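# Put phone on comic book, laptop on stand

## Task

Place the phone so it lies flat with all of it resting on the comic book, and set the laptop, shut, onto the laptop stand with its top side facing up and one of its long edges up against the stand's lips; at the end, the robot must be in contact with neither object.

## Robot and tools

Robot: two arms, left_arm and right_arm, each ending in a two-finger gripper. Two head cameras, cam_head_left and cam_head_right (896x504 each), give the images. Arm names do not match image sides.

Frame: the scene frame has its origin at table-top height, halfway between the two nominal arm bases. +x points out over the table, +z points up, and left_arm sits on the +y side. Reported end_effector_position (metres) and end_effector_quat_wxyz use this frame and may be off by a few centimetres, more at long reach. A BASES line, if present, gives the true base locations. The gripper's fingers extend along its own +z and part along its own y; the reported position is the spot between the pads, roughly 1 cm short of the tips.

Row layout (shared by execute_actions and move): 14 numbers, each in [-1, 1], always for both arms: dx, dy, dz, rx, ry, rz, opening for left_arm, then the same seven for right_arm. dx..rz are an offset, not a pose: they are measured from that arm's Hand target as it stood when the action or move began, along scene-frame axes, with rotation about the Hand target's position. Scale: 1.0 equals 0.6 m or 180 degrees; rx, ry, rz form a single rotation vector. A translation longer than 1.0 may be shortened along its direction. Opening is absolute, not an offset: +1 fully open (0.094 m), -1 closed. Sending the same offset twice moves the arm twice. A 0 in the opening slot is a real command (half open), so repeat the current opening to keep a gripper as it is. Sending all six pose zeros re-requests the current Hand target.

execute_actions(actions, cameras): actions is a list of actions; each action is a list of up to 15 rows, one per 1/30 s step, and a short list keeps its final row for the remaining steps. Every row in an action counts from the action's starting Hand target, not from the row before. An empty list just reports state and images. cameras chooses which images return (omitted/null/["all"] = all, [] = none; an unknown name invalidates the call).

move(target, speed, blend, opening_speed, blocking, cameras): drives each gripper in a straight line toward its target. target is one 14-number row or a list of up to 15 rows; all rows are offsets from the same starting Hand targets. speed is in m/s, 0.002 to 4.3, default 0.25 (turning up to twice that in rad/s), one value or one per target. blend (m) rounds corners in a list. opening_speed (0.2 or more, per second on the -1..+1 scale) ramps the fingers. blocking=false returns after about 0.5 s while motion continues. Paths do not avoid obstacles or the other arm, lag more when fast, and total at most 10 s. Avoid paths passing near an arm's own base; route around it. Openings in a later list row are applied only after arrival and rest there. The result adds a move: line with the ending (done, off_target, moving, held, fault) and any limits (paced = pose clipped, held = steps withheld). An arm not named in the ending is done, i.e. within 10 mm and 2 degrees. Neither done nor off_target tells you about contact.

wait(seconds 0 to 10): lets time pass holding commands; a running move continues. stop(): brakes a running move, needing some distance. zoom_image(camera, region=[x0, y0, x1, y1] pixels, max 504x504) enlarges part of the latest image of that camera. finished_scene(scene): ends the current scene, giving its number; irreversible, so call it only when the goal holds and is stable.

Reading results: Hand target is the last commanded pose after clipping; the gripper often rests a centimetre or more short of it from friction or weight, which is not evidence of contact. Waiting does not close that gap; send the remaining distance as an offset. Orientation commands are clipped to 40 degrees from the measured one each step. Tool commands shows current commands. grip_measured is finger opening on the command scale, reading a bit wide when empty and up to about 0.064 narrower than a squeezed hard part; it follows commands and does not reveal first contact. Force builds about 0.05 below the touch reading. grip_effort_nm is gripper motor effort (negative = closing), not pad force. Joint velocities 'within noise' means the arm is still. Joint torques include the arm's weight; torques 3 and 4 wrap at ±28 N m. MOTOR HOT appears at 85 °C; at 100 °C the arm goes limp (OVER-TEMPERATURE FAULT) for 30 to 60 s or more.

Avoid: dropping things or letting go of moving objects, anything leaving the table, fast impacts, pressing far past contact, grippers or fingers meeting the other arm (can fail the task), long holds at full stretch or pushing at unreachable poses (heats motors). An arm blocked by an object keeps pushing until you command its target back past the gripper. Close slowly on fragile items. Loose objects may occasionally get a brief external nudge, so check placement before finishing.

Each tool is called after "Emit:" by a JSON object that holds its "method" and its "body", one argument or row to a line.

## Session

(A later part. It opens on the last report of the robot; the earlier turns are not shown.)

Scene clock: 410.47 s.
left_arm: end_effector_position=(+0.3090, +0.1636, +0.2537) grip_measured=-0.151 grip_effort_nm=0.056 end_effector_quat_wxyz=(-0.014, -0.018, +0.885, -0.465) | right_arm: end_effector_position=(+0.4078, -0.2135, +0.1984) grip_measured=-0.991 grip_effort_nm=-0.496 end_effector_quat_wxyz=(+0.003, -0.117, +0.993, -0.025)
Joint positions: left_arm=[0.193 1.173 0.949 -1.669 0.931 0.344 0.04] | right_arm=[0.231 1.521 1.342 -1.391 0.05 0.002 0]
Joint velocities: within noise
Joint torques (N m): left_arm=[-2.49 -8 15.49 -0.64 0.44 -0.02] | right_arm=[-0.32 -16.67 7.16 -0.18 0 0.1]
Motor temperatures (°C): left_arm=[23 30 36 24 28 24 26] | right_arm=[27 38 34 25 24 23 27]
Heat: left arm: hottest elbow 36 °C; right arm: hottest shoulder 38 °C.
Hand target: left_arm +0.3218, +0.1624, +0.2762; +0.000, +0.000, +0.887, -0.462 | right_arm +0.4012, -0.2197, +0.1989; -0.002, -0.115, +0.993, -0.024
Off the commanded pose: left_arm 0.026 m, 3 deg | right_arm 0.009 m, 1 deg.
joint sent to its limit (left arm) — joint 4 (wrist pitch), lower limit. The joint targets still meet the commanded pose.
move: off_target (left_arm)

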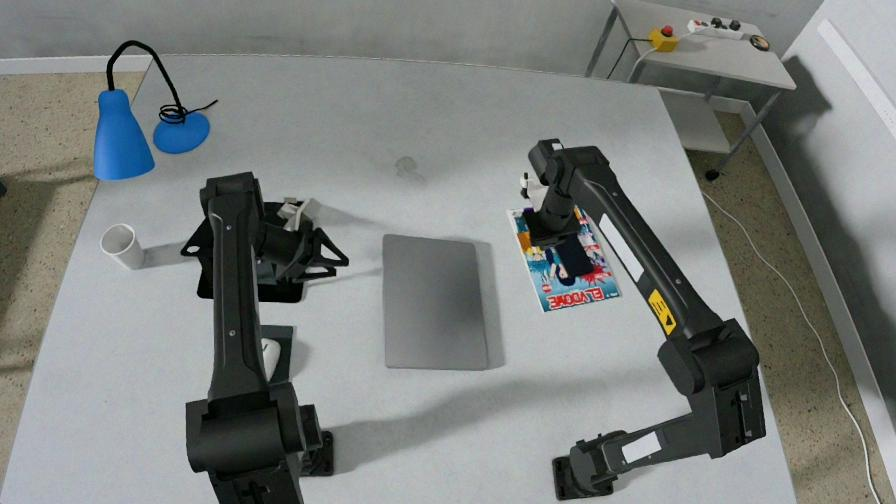

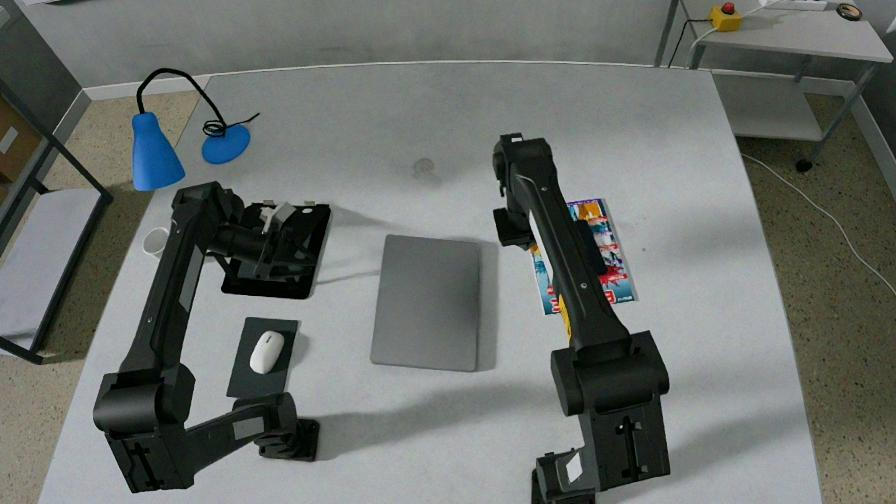

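Emit:
{"method": "move", "body": {
  "target": [
    [0.055,0.02,-0.1,0.3,0,0,-1,0,0.0,0,0,0,0,-1],
    [0.055,0.02,-0.28,0.306,0,0,-1,0,0.0,0,0,0,0,-1]
  ],
  "speed": [0.2,0.2]
}}

Emit:
{"method": "zoom_image", "body": {
  "camera": "cam_head_left",
  "region": [230, 180, 480, 380]
}}

Emit:
{"method": "zoom_image", "body": {
  "camera": "cam_head_right",
  "region": [230, 180, 480, 380]
}}

Scene clock: 433.17 s.
left_arm: end_effector_position=(+0.3548, +0.1790, +0.1117) grip_measured=-0.981 grip_effort_nm=-0.989 end_effector_quat_wxyz=(-0.001, -0.003, +1.000, -0.001) | right_arm: end_effector_position=(+0.4078, -0.2135, +0.1984) grip_measured=-0.991 grip_effort_nm=-0.496 end_effector_quat_wxyz=(+0.003, -0.117, +0.993, -0.025)
Joint positions: left_arm=[-0.221 1.29 0.87 -1.153 0.002 -0.198 0.001] | right_arm=[0.231 1.521 1.342 -1.391 0.05 0.002 0]
Joint velocities: within noise
Joint torques (N m): left_arm=[-3.31 -9.99 8.98 0.88 -0.17 -0.05] | right_arm=[-0.32 -16.67 7.17 -0.21 0 0.1]
Motor temperatures (°C): left_arm=[23 29 40 24 28 24 27] | right_arm=[27 38 34 25 24 23 27]
Heat: left arm: hottest elbow 40 °C; right arm: hottest shoulder 38 °C.
Hand target: left_arm +0.3547, +0.1744, +0.1081; +0.000, +0.000, +1.000, +0.001 | right_arm +0.4012, -0.2197, +0.1989; -0.002, -0.115, +0.993, -0.024
Off the commanded pose: left_arm 0.006 m, 0 deg | right_arm 0.009 m, 1 deg.
move: done

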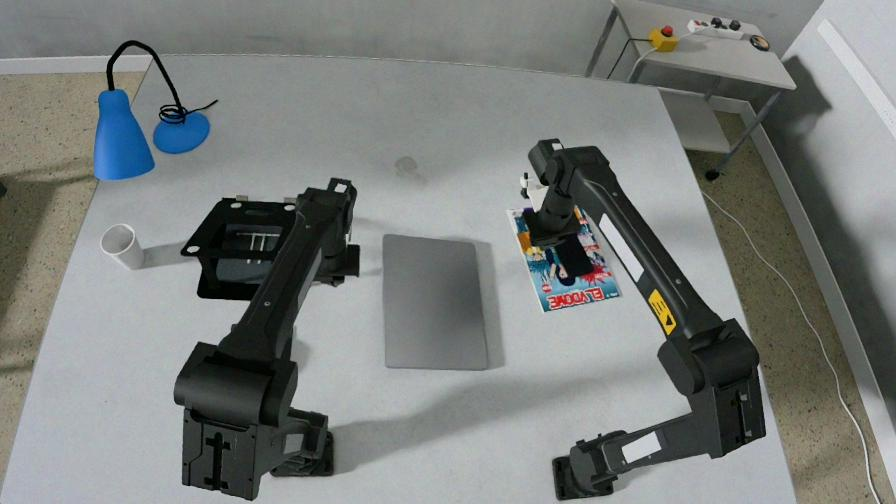

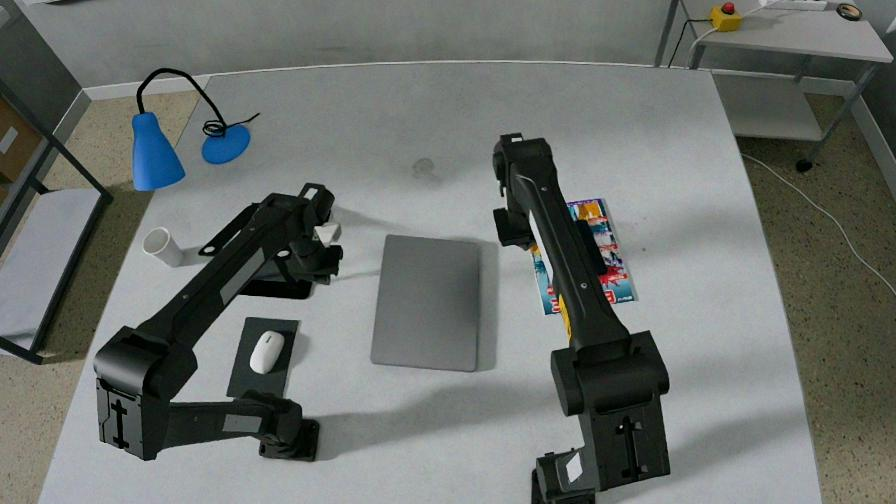

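Scaled by 2.016.

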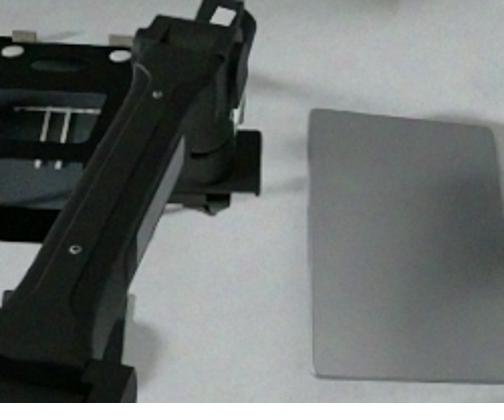

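Scaled by 2.016.

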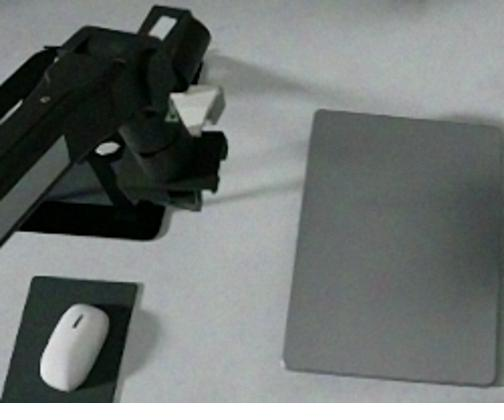

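Emit:
{"method": "move", "body": {
  "target": [0.0,0,-0.115,0,0,0,-1,0,0.0,0,0,0,0,-1],
  "speed": [0.2]
}}

Emit:
{"method": "zoom_image", "body": {
  "camera": "cam_head_right",
  "region": [280, 200, 480, 360]
}}

Emit:
{"method": "zoom_image", "body": {
  "camera": "cam_head_left",
  "region": [300, 240, 400, 340]
}}

Scene clock: 438.27 s.
left_arm: end_effector_position=(+0.3556, +0.1788, +0.0430) grip_measured=-0.981 grip_effort_nm=-0.994 end_effector_quat_wxyz=(+0.000, -0.003, +1.000, -0.001) | right_arm: end_effector_position=(+0.4078, -0.2135, +0.1984) grip_measured=-0.991 grip_effort_nm=-0.491 end_effector_quat_wxyz=(+0.003, -0.117, +0.993, -0.025)
Joint positions: left_arm=[-0.221 1.398 0.764 -0.937 0.002 -0.198 0.001] | right_arm=[0.231 1.521 1.342 -1.391 0.05 0.002 0]
Joint velocities: within noise
Joint torques (N m): left_arm=[-2.61 -10.11 8.09 0.62 -0.15 -0.05] | right_arm=[-0.26 -16.67 7.16 -0.18 -0.01 0.1]
Motor temperatures (°C): left_arm=[23 29 39 24 28 24 27] | right_arm=[27 38 34 25 24 23 27]
Heat: left arm: hottest elbow 39 °C; right arm: hottest shoulder 38 °C.
Hand target: left_arm +0.3547, +0.1744, +0.0391; +0.000, +0.000, +1.000, +0.001 | right_arm +0.4012, -0.2197, +0.1989; -0.002, -0.115, +0.993, -0.024
Off the commanded pose: left_arm 0.006 m, 0 deg | right_arm 0.009 m, 1 deg.
move: done

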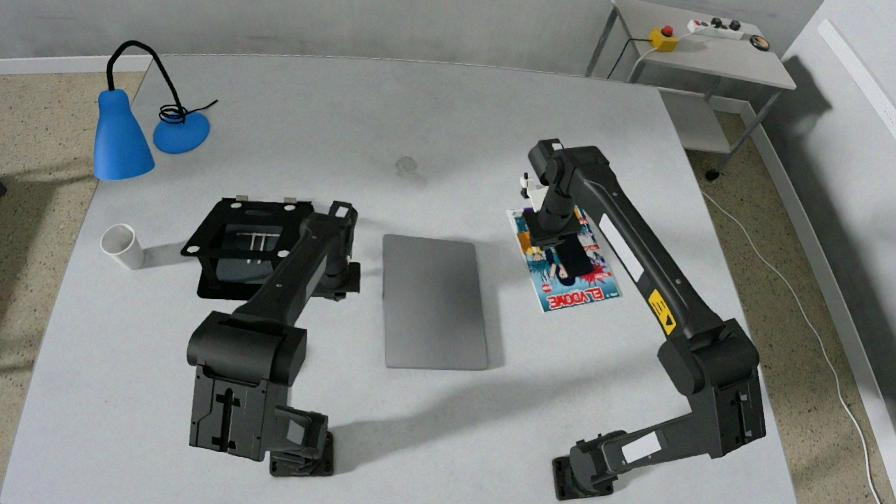

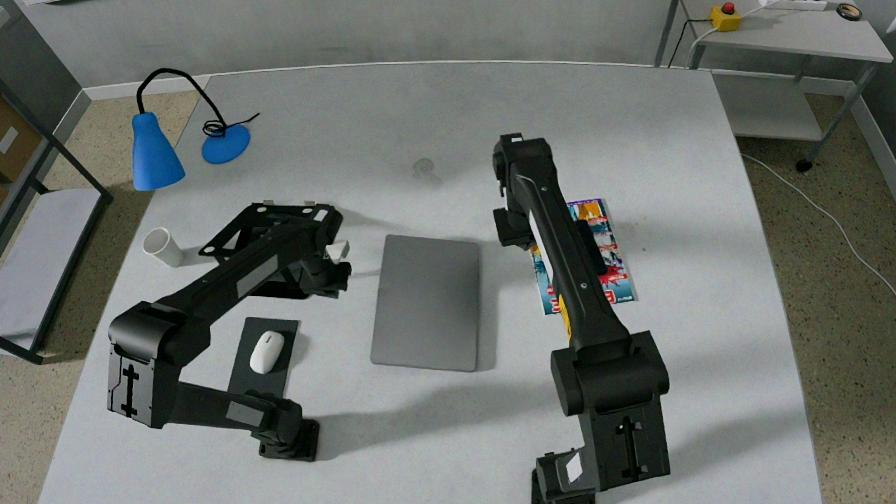

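Scaled by 2.520.

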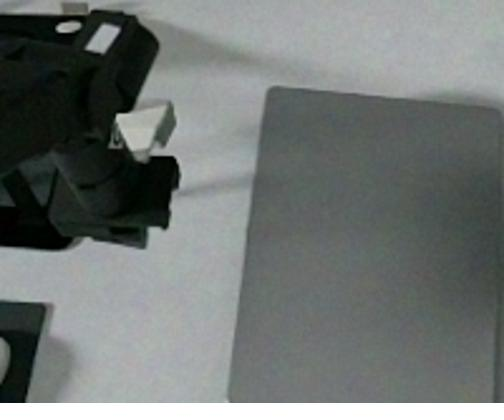

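Scaled by 5.040.

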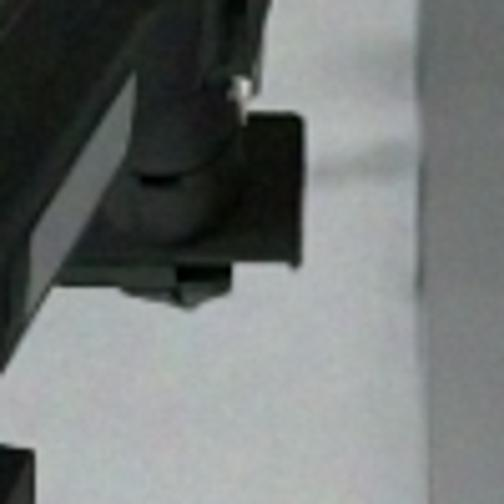

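Emit:
{"method": "move", "body": {
  "target": [
    [0.0,0,-0.025,0,0,0,-1,0,0.0,0,0,0,0,-1],
    [0.0,-0.3,-0.025,0,0,0,-1,0,0.0,0,0,0,0,-1]
  ],
  "speed": [0.1,0.1]
}}

Scene clock: 443.97 s.
left_arm: end_effector_position=(+0.3329, +0.0261, +0.0112) grip_measured=-0.981 grip_effort_nm=-0.979 end_effector_quat_wxyz=(-0.022, -0.006, +1.000, +0.020) | right_arm: end_effector_position=(+0.4078, -0.2135, +0.1984) grip_measured=-0.991 grip_effort_nm=-0.496 end_effector_quat_wxyz=(+0.003, -0.117, +0.993, -0.025)
Joint positions: left_arm=[-0.653 1.594 0.877 -0.914 -0.007 -0.637 0.001] | right_arm=[0.231 1.521 1.342 -1.391 0.05 0.002 0]
Joint velocities: within noise
Joint torques (N m): left_arm=[-3.55 -11.99 14.64 0.36 0.18 -0.15] | right_arm=[-0.26 -16.62 7.17 -0.2 0 0.1]
Motor temperatures (°C): left_arm=[23 29 39 24 28 24 27] | right_arm=[27 38 34 25 24 23 27]
Heat: left arm: hottest elbow 39 °C; right arm: hottest shoulder 38 °C.
Hand target: left_arm +0.3548, -0.0057, +0.0242; +0.000, +0.000, +1.000, +0.001 | right_arm +0.4012, -0.2197, +0.1989; -0.002, -0.115, +0.993, -0.024
Off the commanded pose: left_arm 0.041 m, 3 deg | right_arm 0.009 m, 1 deg.
move: off_target (left_arm)

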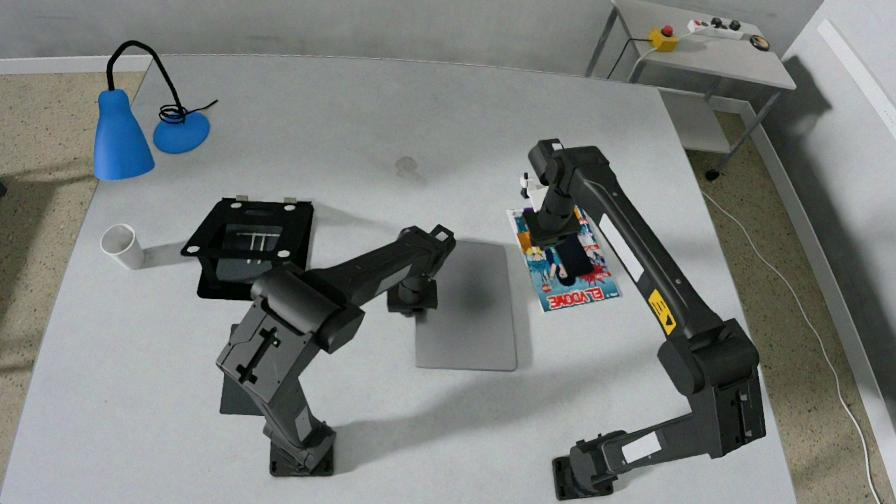

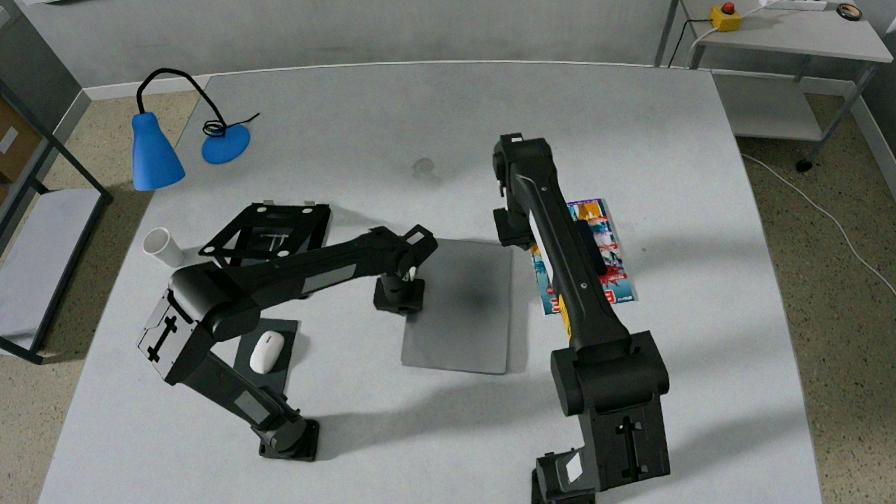

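Emit:
{"method": "move", "body": {
  "target": [
    [0.0,0.13,0.02,0,0,0,-1,-0.069,-0.045,0,0,0,0,-1],
    [0.0,0.226,0.127,-0.306,0,0,-0.15,-0.069,-0.045,-0.15,0,0,0,-1]
  ],
  "speed": [0.2,0.2]
}}

Emit:
{"method": "zoom_image", "body": {
  "camera": "cam_head_left",
  "region": [330, 180, 580, 380]
}}

Emit:
{"method": "zoom_image", "body": {
  "camera": "cam_head_right",
  "region": [330, 180, 580, 380]
}}

Scene clock: 454.87 s.
left_arm: end_effector_position=(+0.3525, +0.1263, +0.1011) grip_measured=-0.153 grip_effort_nm=0.129 end_effector_quat_wxyz=(+0.002, +0.005, +0.888, -0.460) | right_arm: end_effector_position=(+0.3612, -0.2420, +0.1217) grip_measured=-0.991 grip_effort_nm=-0.501 end_effector_quat_wxyz=(+0.010, -0.117, +0.993, -0.024)
Joint positions: left_arm=[0.047 1.427 0.743 -0.996 0.952 0.142 0.04] | right_arm=[0.189 1.439 1.043 -1.158 0.05 -0.041 0]
Joint velocities: within noise
Joint torques (N m): left_arm=[-1.08 -10.05 8.69 -0.32 0.61 0.15] | right_arm=[-0.38 -11.52 6.78 0.54 0.01 0.1]
Motor temperatures (°C): left_arm=[23 29 38 24 28 24 27] | right_arm=[27 37 34 25 24 23 26]
Heat: left arm: hottest elbow 38 °C; right arm: hottest shoulder 37 °C.
Hand target: left_arm +0.3549, +0.1300, +0.1004; +0.000, +0.000, +0.887, -0.462 | right_arm +0.3597, -0.2468, +0.1089; -0.002, -0.115, +0.993, -0.024
Off the commanded pose: left_arm 0.004 m, 1 deg | right_arm 0.014 m, 1 deg.
move: off_target (right_arm)

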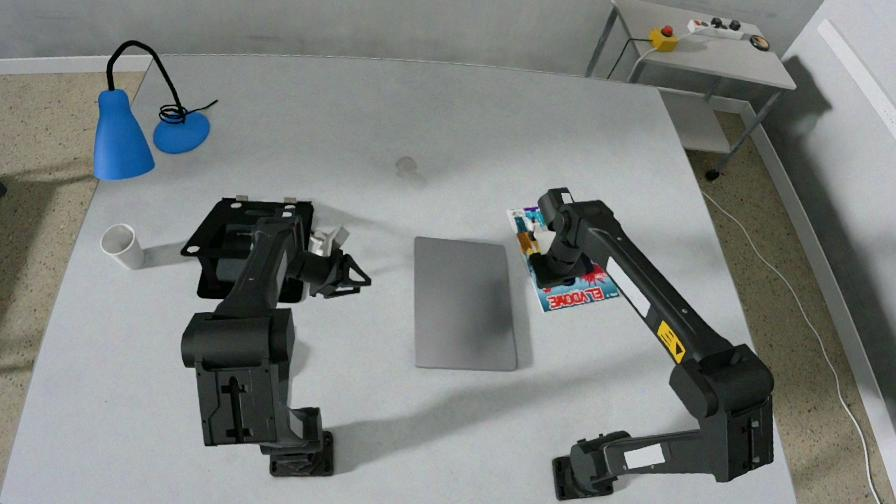

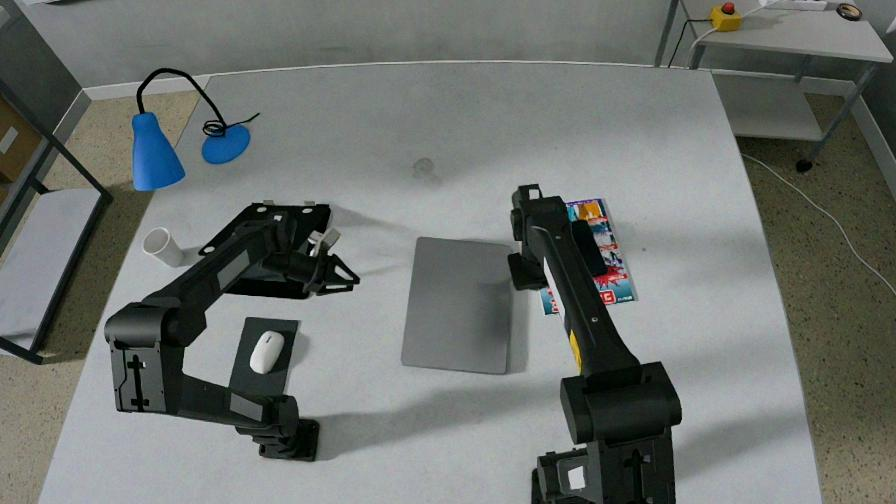

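Scaled by 2.016.

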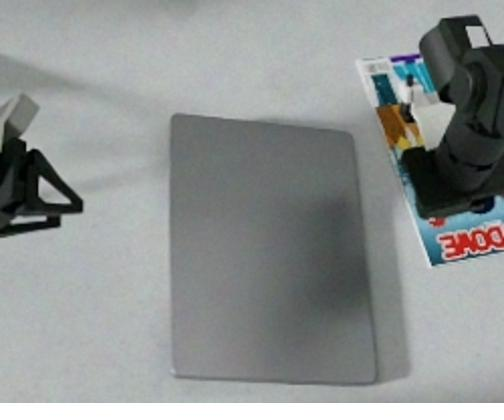

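Scaled by 2.016.

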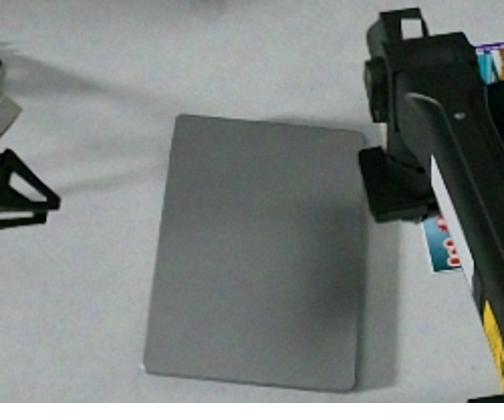

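Emit:
{"method": "move", "body": {
  "target": [
    [0.0,0,0,0,0,0,-0.15,-0.02,0.04,0,0,0,0,-1],
    [0.0,0,0,0,0,0,-0.15,-0.02,0.04,-0.1,0,0,0,-1]
  ],
  "speed": [0.2,0.2]
}}

Emit:
{"method": "zoom_image", "body": {
  "camera": "cam_head_left",
  "region": [480, 220, 600, 340]
}}

Emit:
{"method": "zoom_image", "body": {
  "camera": "cam_head_right",
  "region": [480, 220, 600, 340]
}}

Scene clock: 463.73 s.
left_arm: end_effector_position=(+0.3525, +0.1263, +0.1011) grip_measured=-0.152 grip_effort_nm=0.129 end_effector_quat_wxyz=(+0.002, +0.005, +0.888, -0.460) | right_arm: end_effector_position=(+0.3496, -0.2261, +0.0567) grip_measured=-0.991 grip_effort_nm=-0.491 end_effector_quat_wxyz=(+0.003, -0.114, +0.993, -0.024)
Joint positions: left_arm=[0.047 1.427 0.743 -0.996 0.952 0.143 0.04] | right_arm=[0.234 1.515 0.932 -0.989 0.049 0.011 0]
Joint velocities: within noise
Joint torques (N m): left_arm=[0.03 -9.76 8.59 -0.23 0.68 0.11] | right_arm=[1.08 -11.93 6.52 0.58 0.03 0.24]
Motor temperatures (°C): left_arm=[23 28 37 24 28 24 27] | right_arm=[27 36 34 25 24 23 26]
Heat: left arm: hottest elbow 37 °C; right arm: hottest shoulder 36 °C.
Hand target: left_arm +0.3549, +0.1300, +0.1004; +0.000, +0.000, +0.887, -0.462 | right_arm +0.3476, -0.2227, +0.0488; -0.002, -0.115, +0.993, -0.024
Off the commanded pose: left_arm 0.005 m, 1 deg | right_arm 0.009 m, 1 deg.
move: done

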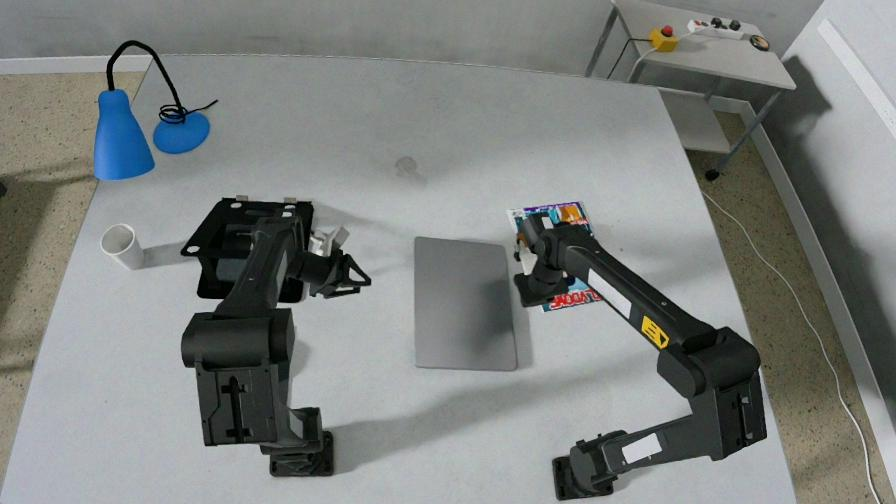

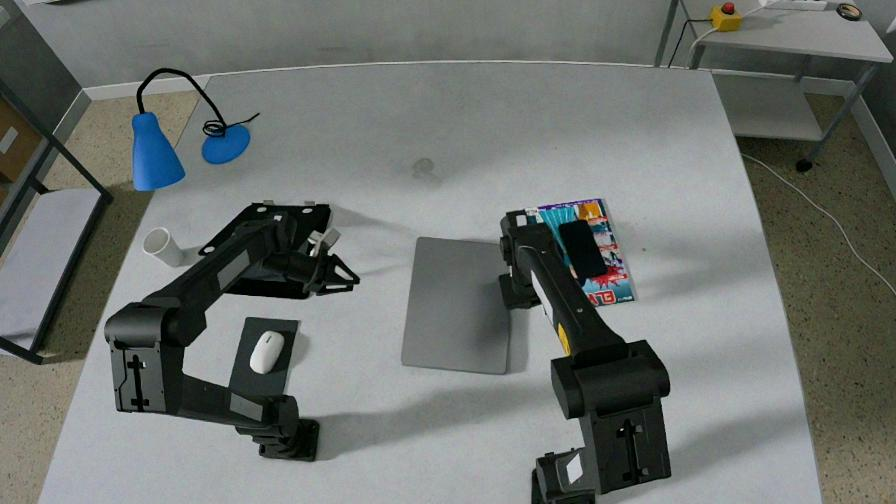

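Scaled by 4.200.

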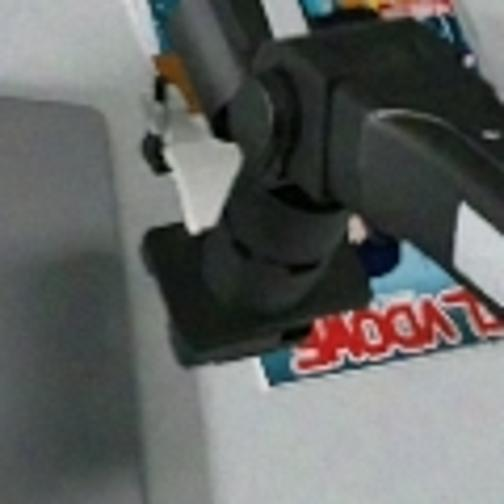

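Scaled by 4.200.

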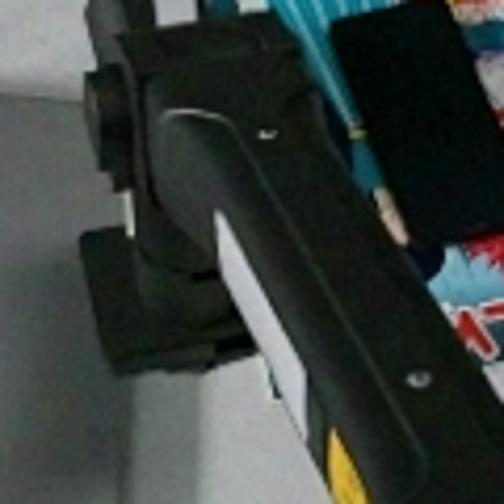

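Emit:
{"method": "move", "body": {
  "target": [
    [0.0,0,0,0,0,0,-0.15,0.0,0.0,-0.035,0,0,0,-1],
    [0.0,0,0,0,0,0,-0.15,0,0.05,-0.035,0,0,0,-1]
  ],
  "speed": [0.1,0.05]
}}

Emit:
{"method": "zoom_image", "body": {
  "camera": "cam_head_left",
  "region": [480, 220, 600, 340]
}}

Scene clock: 468.17 s.
left_arm: end_effector_position=(+0.3525, +0.1263, +0.1011) grip_measured=-0.152 grip_effort_nm=0.134 end_effector_quat_wxyz=(+0.002, +0.005, +0.888, -0.460) | right_arm: end_effector_position=(+0.3442, -0.1987, +0.0331) grip_measured=-0.991 grip_effort_nm=-0.491 end_effector_quat_wxyz=(+0.000, -0.113, +0.993, -0.025)
Joint positions: left_arm=[0.047 1.427 0.743 -0.996 0.952 0.143 0.04] | right_arm=[0.306 1.564 0.915 -0.931 0.049 0.084 0]
Joint velocities: within noise
Joint torques (N m): left_arm=[-0.5 -9.64 8.75 -0.38 0.61 0.15] | right_arm=[1.2 -12.1 7.39 0.39 0.01 0.22]
Motor temperatures (°C): left_arm=[23 28 36 24 28 24 27] | right_arm=[27 36 34 25 24 23 26]
Heat: left arm: hottest elbow 36 °C; right arm: hottest shoulder 36 °C.
Hand target: left_arm +0.3549, +0.1300, +0.1004; +0.000, +0.000, +0.887, -0.462 | right_arm +0.3476, -0.1928, +0.0278; -0.002, -0.115, +0.993, -0.024
Off the commanded pose: left_arm 0.005 m, 1 deg | right_arm 0.009 m, 0 deg.
move: done

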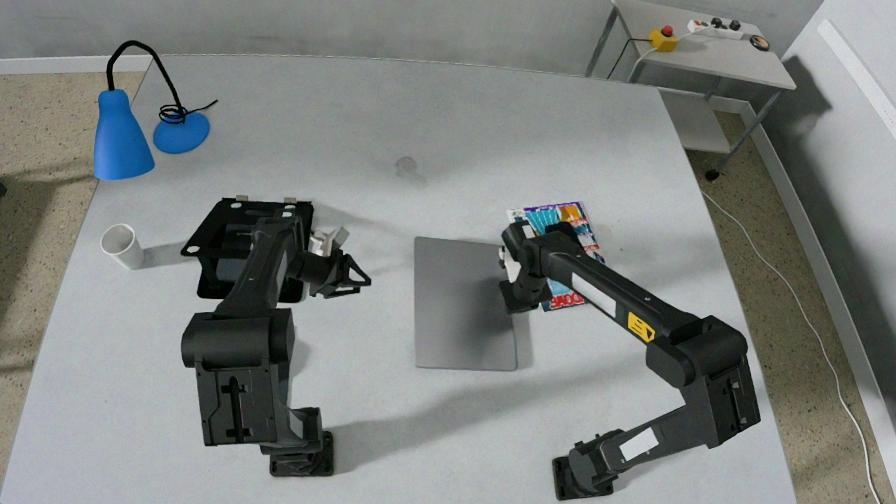

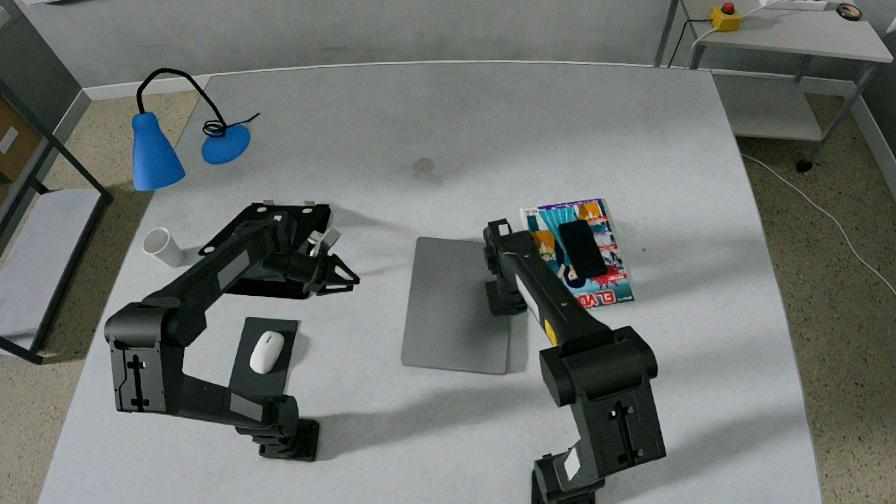

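Scaled by 4.200.

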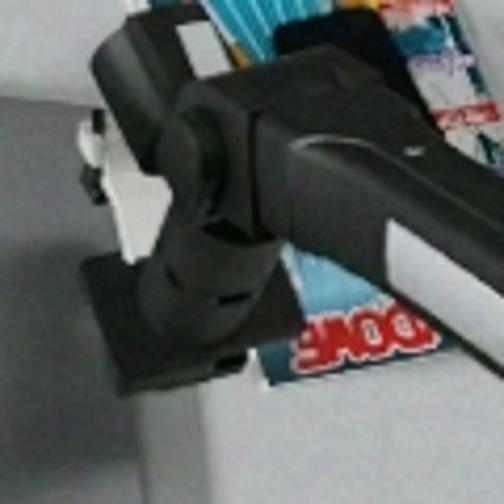

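Emit:
{"method": "move", "body": {
  "target": [
    [0.0,-0.1,-0.06,0,0,0,-0.15,0.0,0.0,0,0,0,0,-1],
    [0.0,-0.1,-0.122,0,0,0,-0.15,0,0.0,0,0,0,0,-1]
  ],
  "speed": [0.15,0.08]
}}

Emit:
{"method": "zoom_image", "body": {
  "camera": "cam_head_left",
  "region": [340, 240, 440, 340]
}}

Emit:
{"method": "zoom_image", "body": {
  "camera": "cam_head_right",
  "region": [340, 240, 440, 340]
}}

Scene clock: 474.37 s.
left_arm: end_effector_position=(+0.3593, +0.0742, +0.0320) grip_measured=-0.152 grip_effort_nm=0.129 end_effector_quat_wxyz=(+0.006, -0.002, +0.886, -0.463) | right_arm: end_effector_position=(+0.3442, -0.1987, +0.0331) grip_measured=-0.991 grip_effort_nm=-0.501 end_effector_quat_wxyz=(+0.000, -0.113, +0.993, -0.025)
Joint positions: left_arm=[-0.111 1.568 0.639 -0.502 0.956 -0.159 0.04] | right_arm=[0.306 1.564 0.915 -0.931 0.049 0.085 0]
Joint velocities: within noise
Joint torques (N m): left_arm=[-2.32 -11.22 6 0.83 0.41 -0.03] | right_arm=[1.2 -12.04 7.35 0.38 0.01 0.22]
Motor temperatures (°C): left_arm=[23 28 36 24 28 24 27] | right_arm=[27 36 34 25 24 23 26]
Heat: left arm: hottest elbow 36 °C; right arm: hottest shoulder 36 °C.
Hand target: left_arm +0.3548, +0.0700, +0.0272; +0.000, +0.000, +0.887, -0.462 | right_arm +0.3477, -0.1928, +0.0278; -0.002, -0.115, +0.993, -0.024
Off the commanded pose: left_arm 0.008 m, 1 deg | right_arm 0.009 m, 0 deg.
move: done

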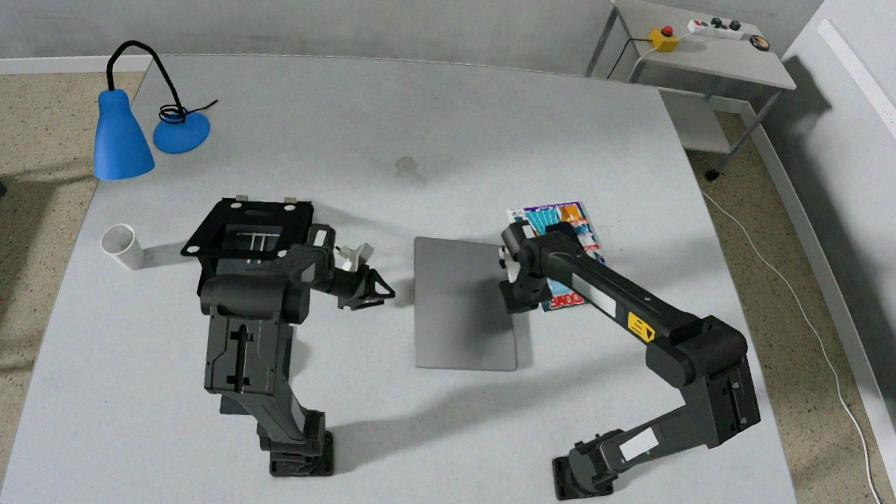

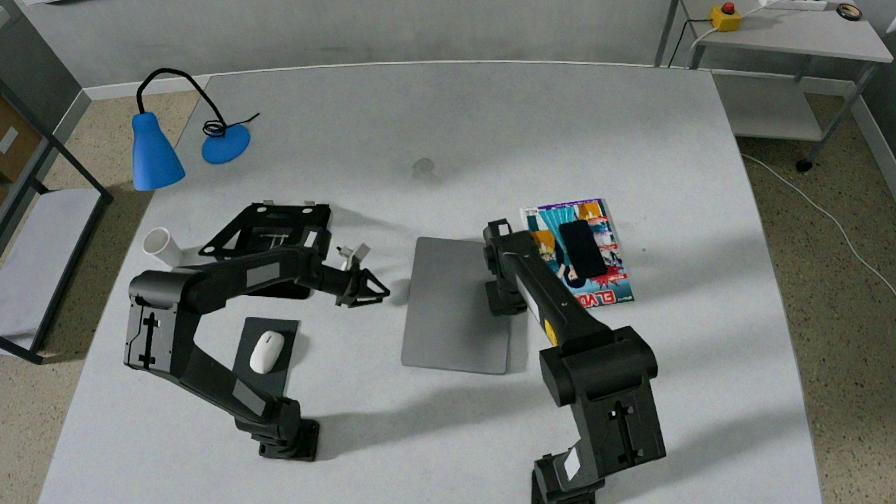

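Scaled by 5.040.

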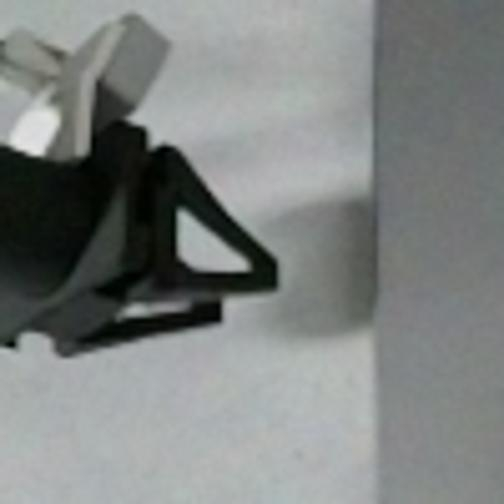

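Scaled by 5.040.

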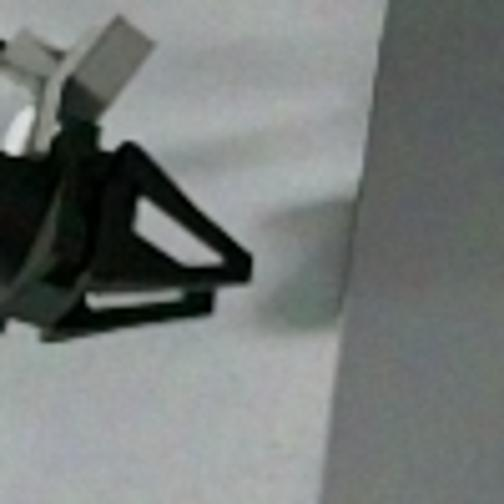

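Emit:
{"method": "move", "body": {
  "target": [
    [0.0,-0.05,-0.017,0,0,0,-0.15,0.0,0.0,0,0,0,0,-1],
    [0.0,-0.12,-0.017,0,0,0,-0.15,0,0.0,0,0,0,0,-1]
  ],
  "speed": [0.08,0.05]
}}

Emit:
{"method": "zoom_image", "body": {
  "camera": "cam_head_left",
  "region": [360, 250, 440, 330]
}}

Emit:
{"method": "zoom_image", "body": {
  "camera": "cam_head_right",
  "region": [350, 250, 430, 330]
}}

Scene clock: 481.10 s.
left_arm: end_effector_position=(+0.3664, +0.0112, +0.0250) grip_measured=-0.152 grip_effort_nm=0.129 end_effector_quat_wxyz=(+0.015, -0.011, +0.887, -0.461) | right_arm: end_effector_position=(+0.3442, -0.1987, +0.0331) grip_measured=-0.991 grip_effort_nm=-0.496 end_effector_quat_wxyz=(+0.000, -0.113, +0.993, -0.025)
Joint positions: left_arm=[-0.297 1.592 0.617 -0.183 0.893 -0.493 0.04] | right_arm=[0.306 1.564 0.915 -0.931 0.049 0.085 0]
Joint velocities: within noise
Joint torques (N m): left_arm=[-4.01 -10.4 5.94 1.98 0.47 -0.06] | right_arm=[1.26 -12.16 7.34 0.39 0.01 0.22]
Motor temperatures (°C): left_arm=[23 28 35 24 28 24 27] | right_arm=[27 36 34 25 24 23 26]
Heat: left arm: hottest elbow 35 °C; right arm: hottest shoulder 36 °C.
Hand target: left_arm +0.3548, -0.0020, +0.0170; +0.000, +0.000, +0.887, -0.462 | right_arm +0.3477, -0.1928, +0.0278; -0.002, -0.115, +0.993, -0.024
Off the commanded pose: left_arm 0.019 m, 2 deg | right_arm 0.009 m, 0 deg.
move: off_target (left_arm)

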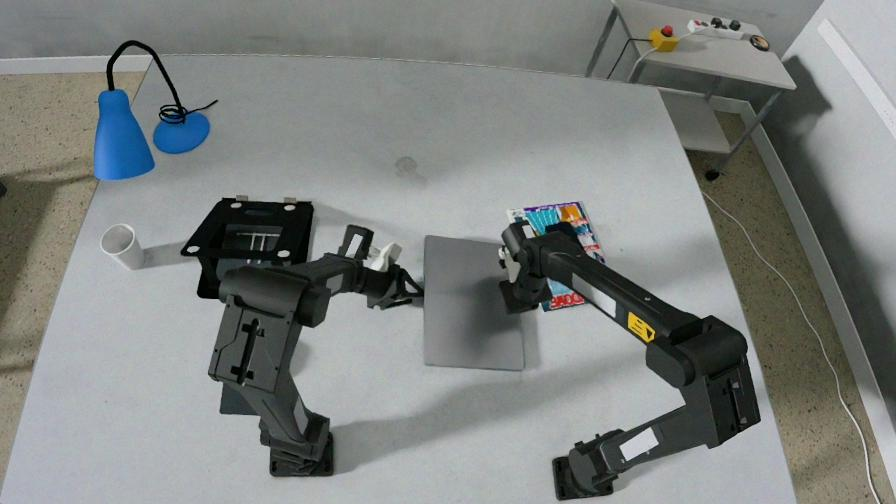

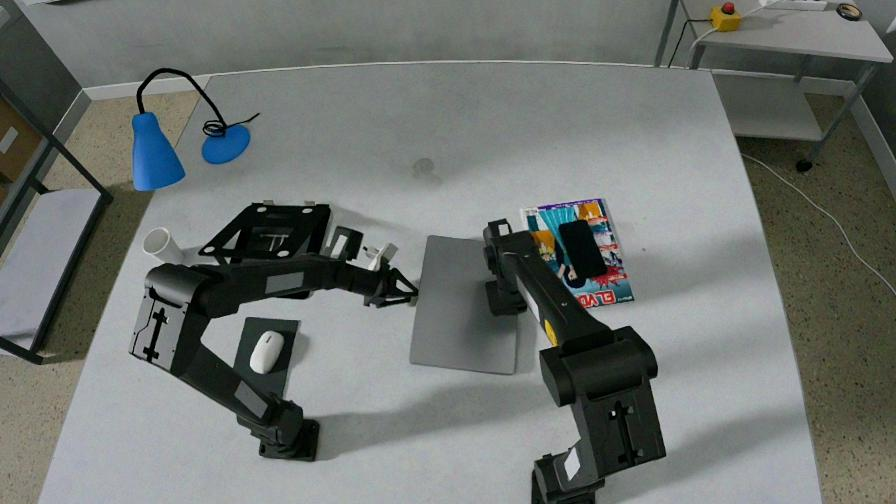

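Scaled by 6.300.

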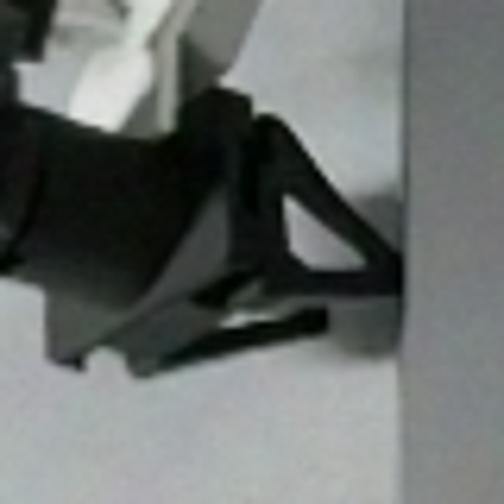

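Scaled by 6.300.

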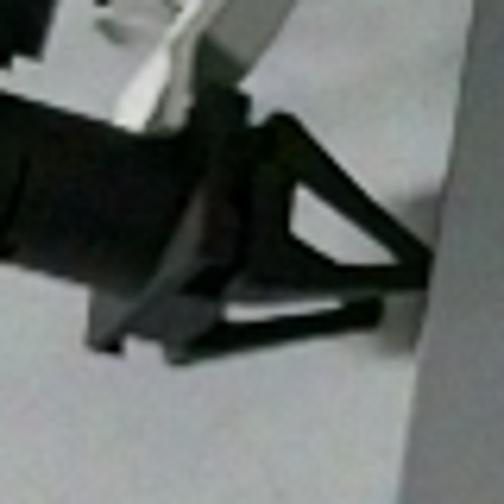

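Emit:
{"method": "move", "body": {
  "target": [
    [0.0,0.1,0.03,0,0,0,-0.15,0.0,0.0,0,0,0,0,-1],
    [0.0,0.1,0.03,0.056,0,0,0.49,0,0.0,0,0,0,0,-1],
    [0.0,0.1,0.035,-0.056,0,0,0.49,0,0.0,0,0,0,0,-1]
  ],
  "speed": [0.1,0.15,0.15]
}}

Emit:
{"method": "zoom_image", "body": {
  "camera": "cam_head_left",
  "region": [360, 250, 440, 330]
}}

Scene clock: 496.90 s.
left_arm: end_effector_position=(+0.3549, +0.0533, +0.0424) grip_measured=+0.488 grip_effort_nm=0.125 end_effector_quat_wxyz=(-0.004, +0.003, +0.844, -0.537) | right_arm: end_effector_position=(+0.3442, -0.1987, +0.0331) grip_measured=-0.991 grip_effort_nm=-0.491 end_effector_quat_wxyz=(+0.000, -0.113, +0.993, -0.025)
Joint positions: left_arm=[-0.13 1.606 0.619 -0.393 1.124 -0.215 0.07] | right_arm=[0.306 1.564 0.915 -0.931 0.049 0.085 0]
Joint velocities: within noise
Joint torques (N m): left_arm=[-0.67 -10.87 5.48 1.29 0.7 0.22] | right_arm=[1.2 -12.04 7.36 0.39 0.01 0.23]
Motor temperatures (°C): left_arm=[23 28 35 24 28 24 27] | right_arm=[27 35 34 25 24 23 26]
Heat: left arm: hottest elbow 35 °C; right arm: hottest shoulder 35 °C.
Hand target: left_arm +0.3548, +0.0580, +0.0380; +0.000, +0.000, +0.843, -0.538 | right_arm +0.3477, -0.1928, +0.0278; -0.002, -0.115, +0.993, -0.024
Off the commanded pose: left_arm 0.006 m, 1 deg | right_arm 0.009 m, 0 deg.
move: done; target 2's new opening was sent with left_arm's hand 0.020 m and 2 deg from that target

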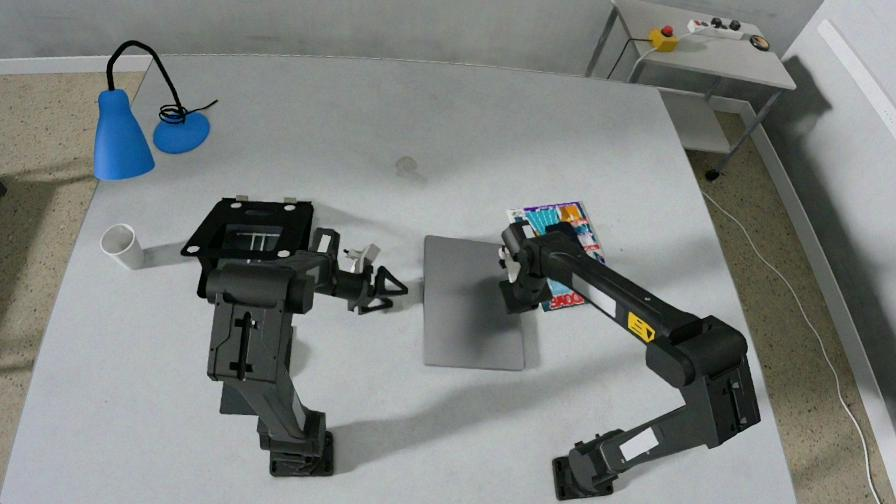

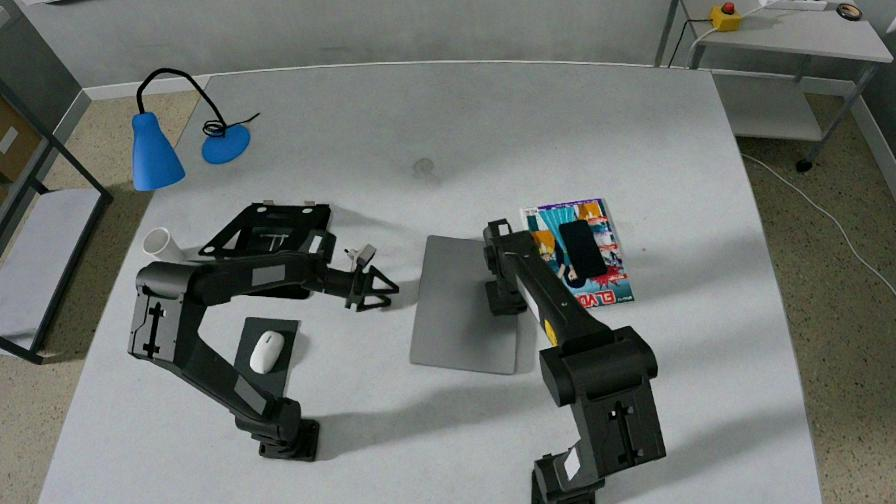

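Scaled by 6.300.

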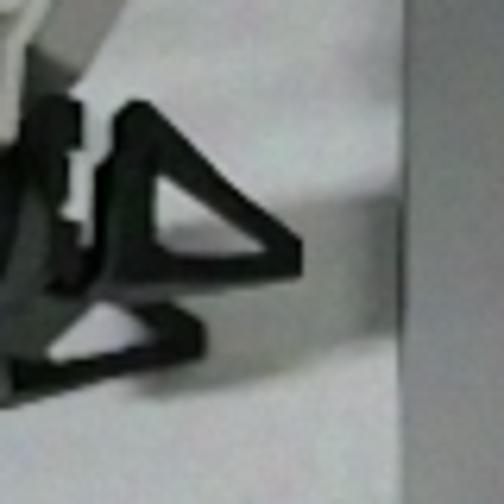

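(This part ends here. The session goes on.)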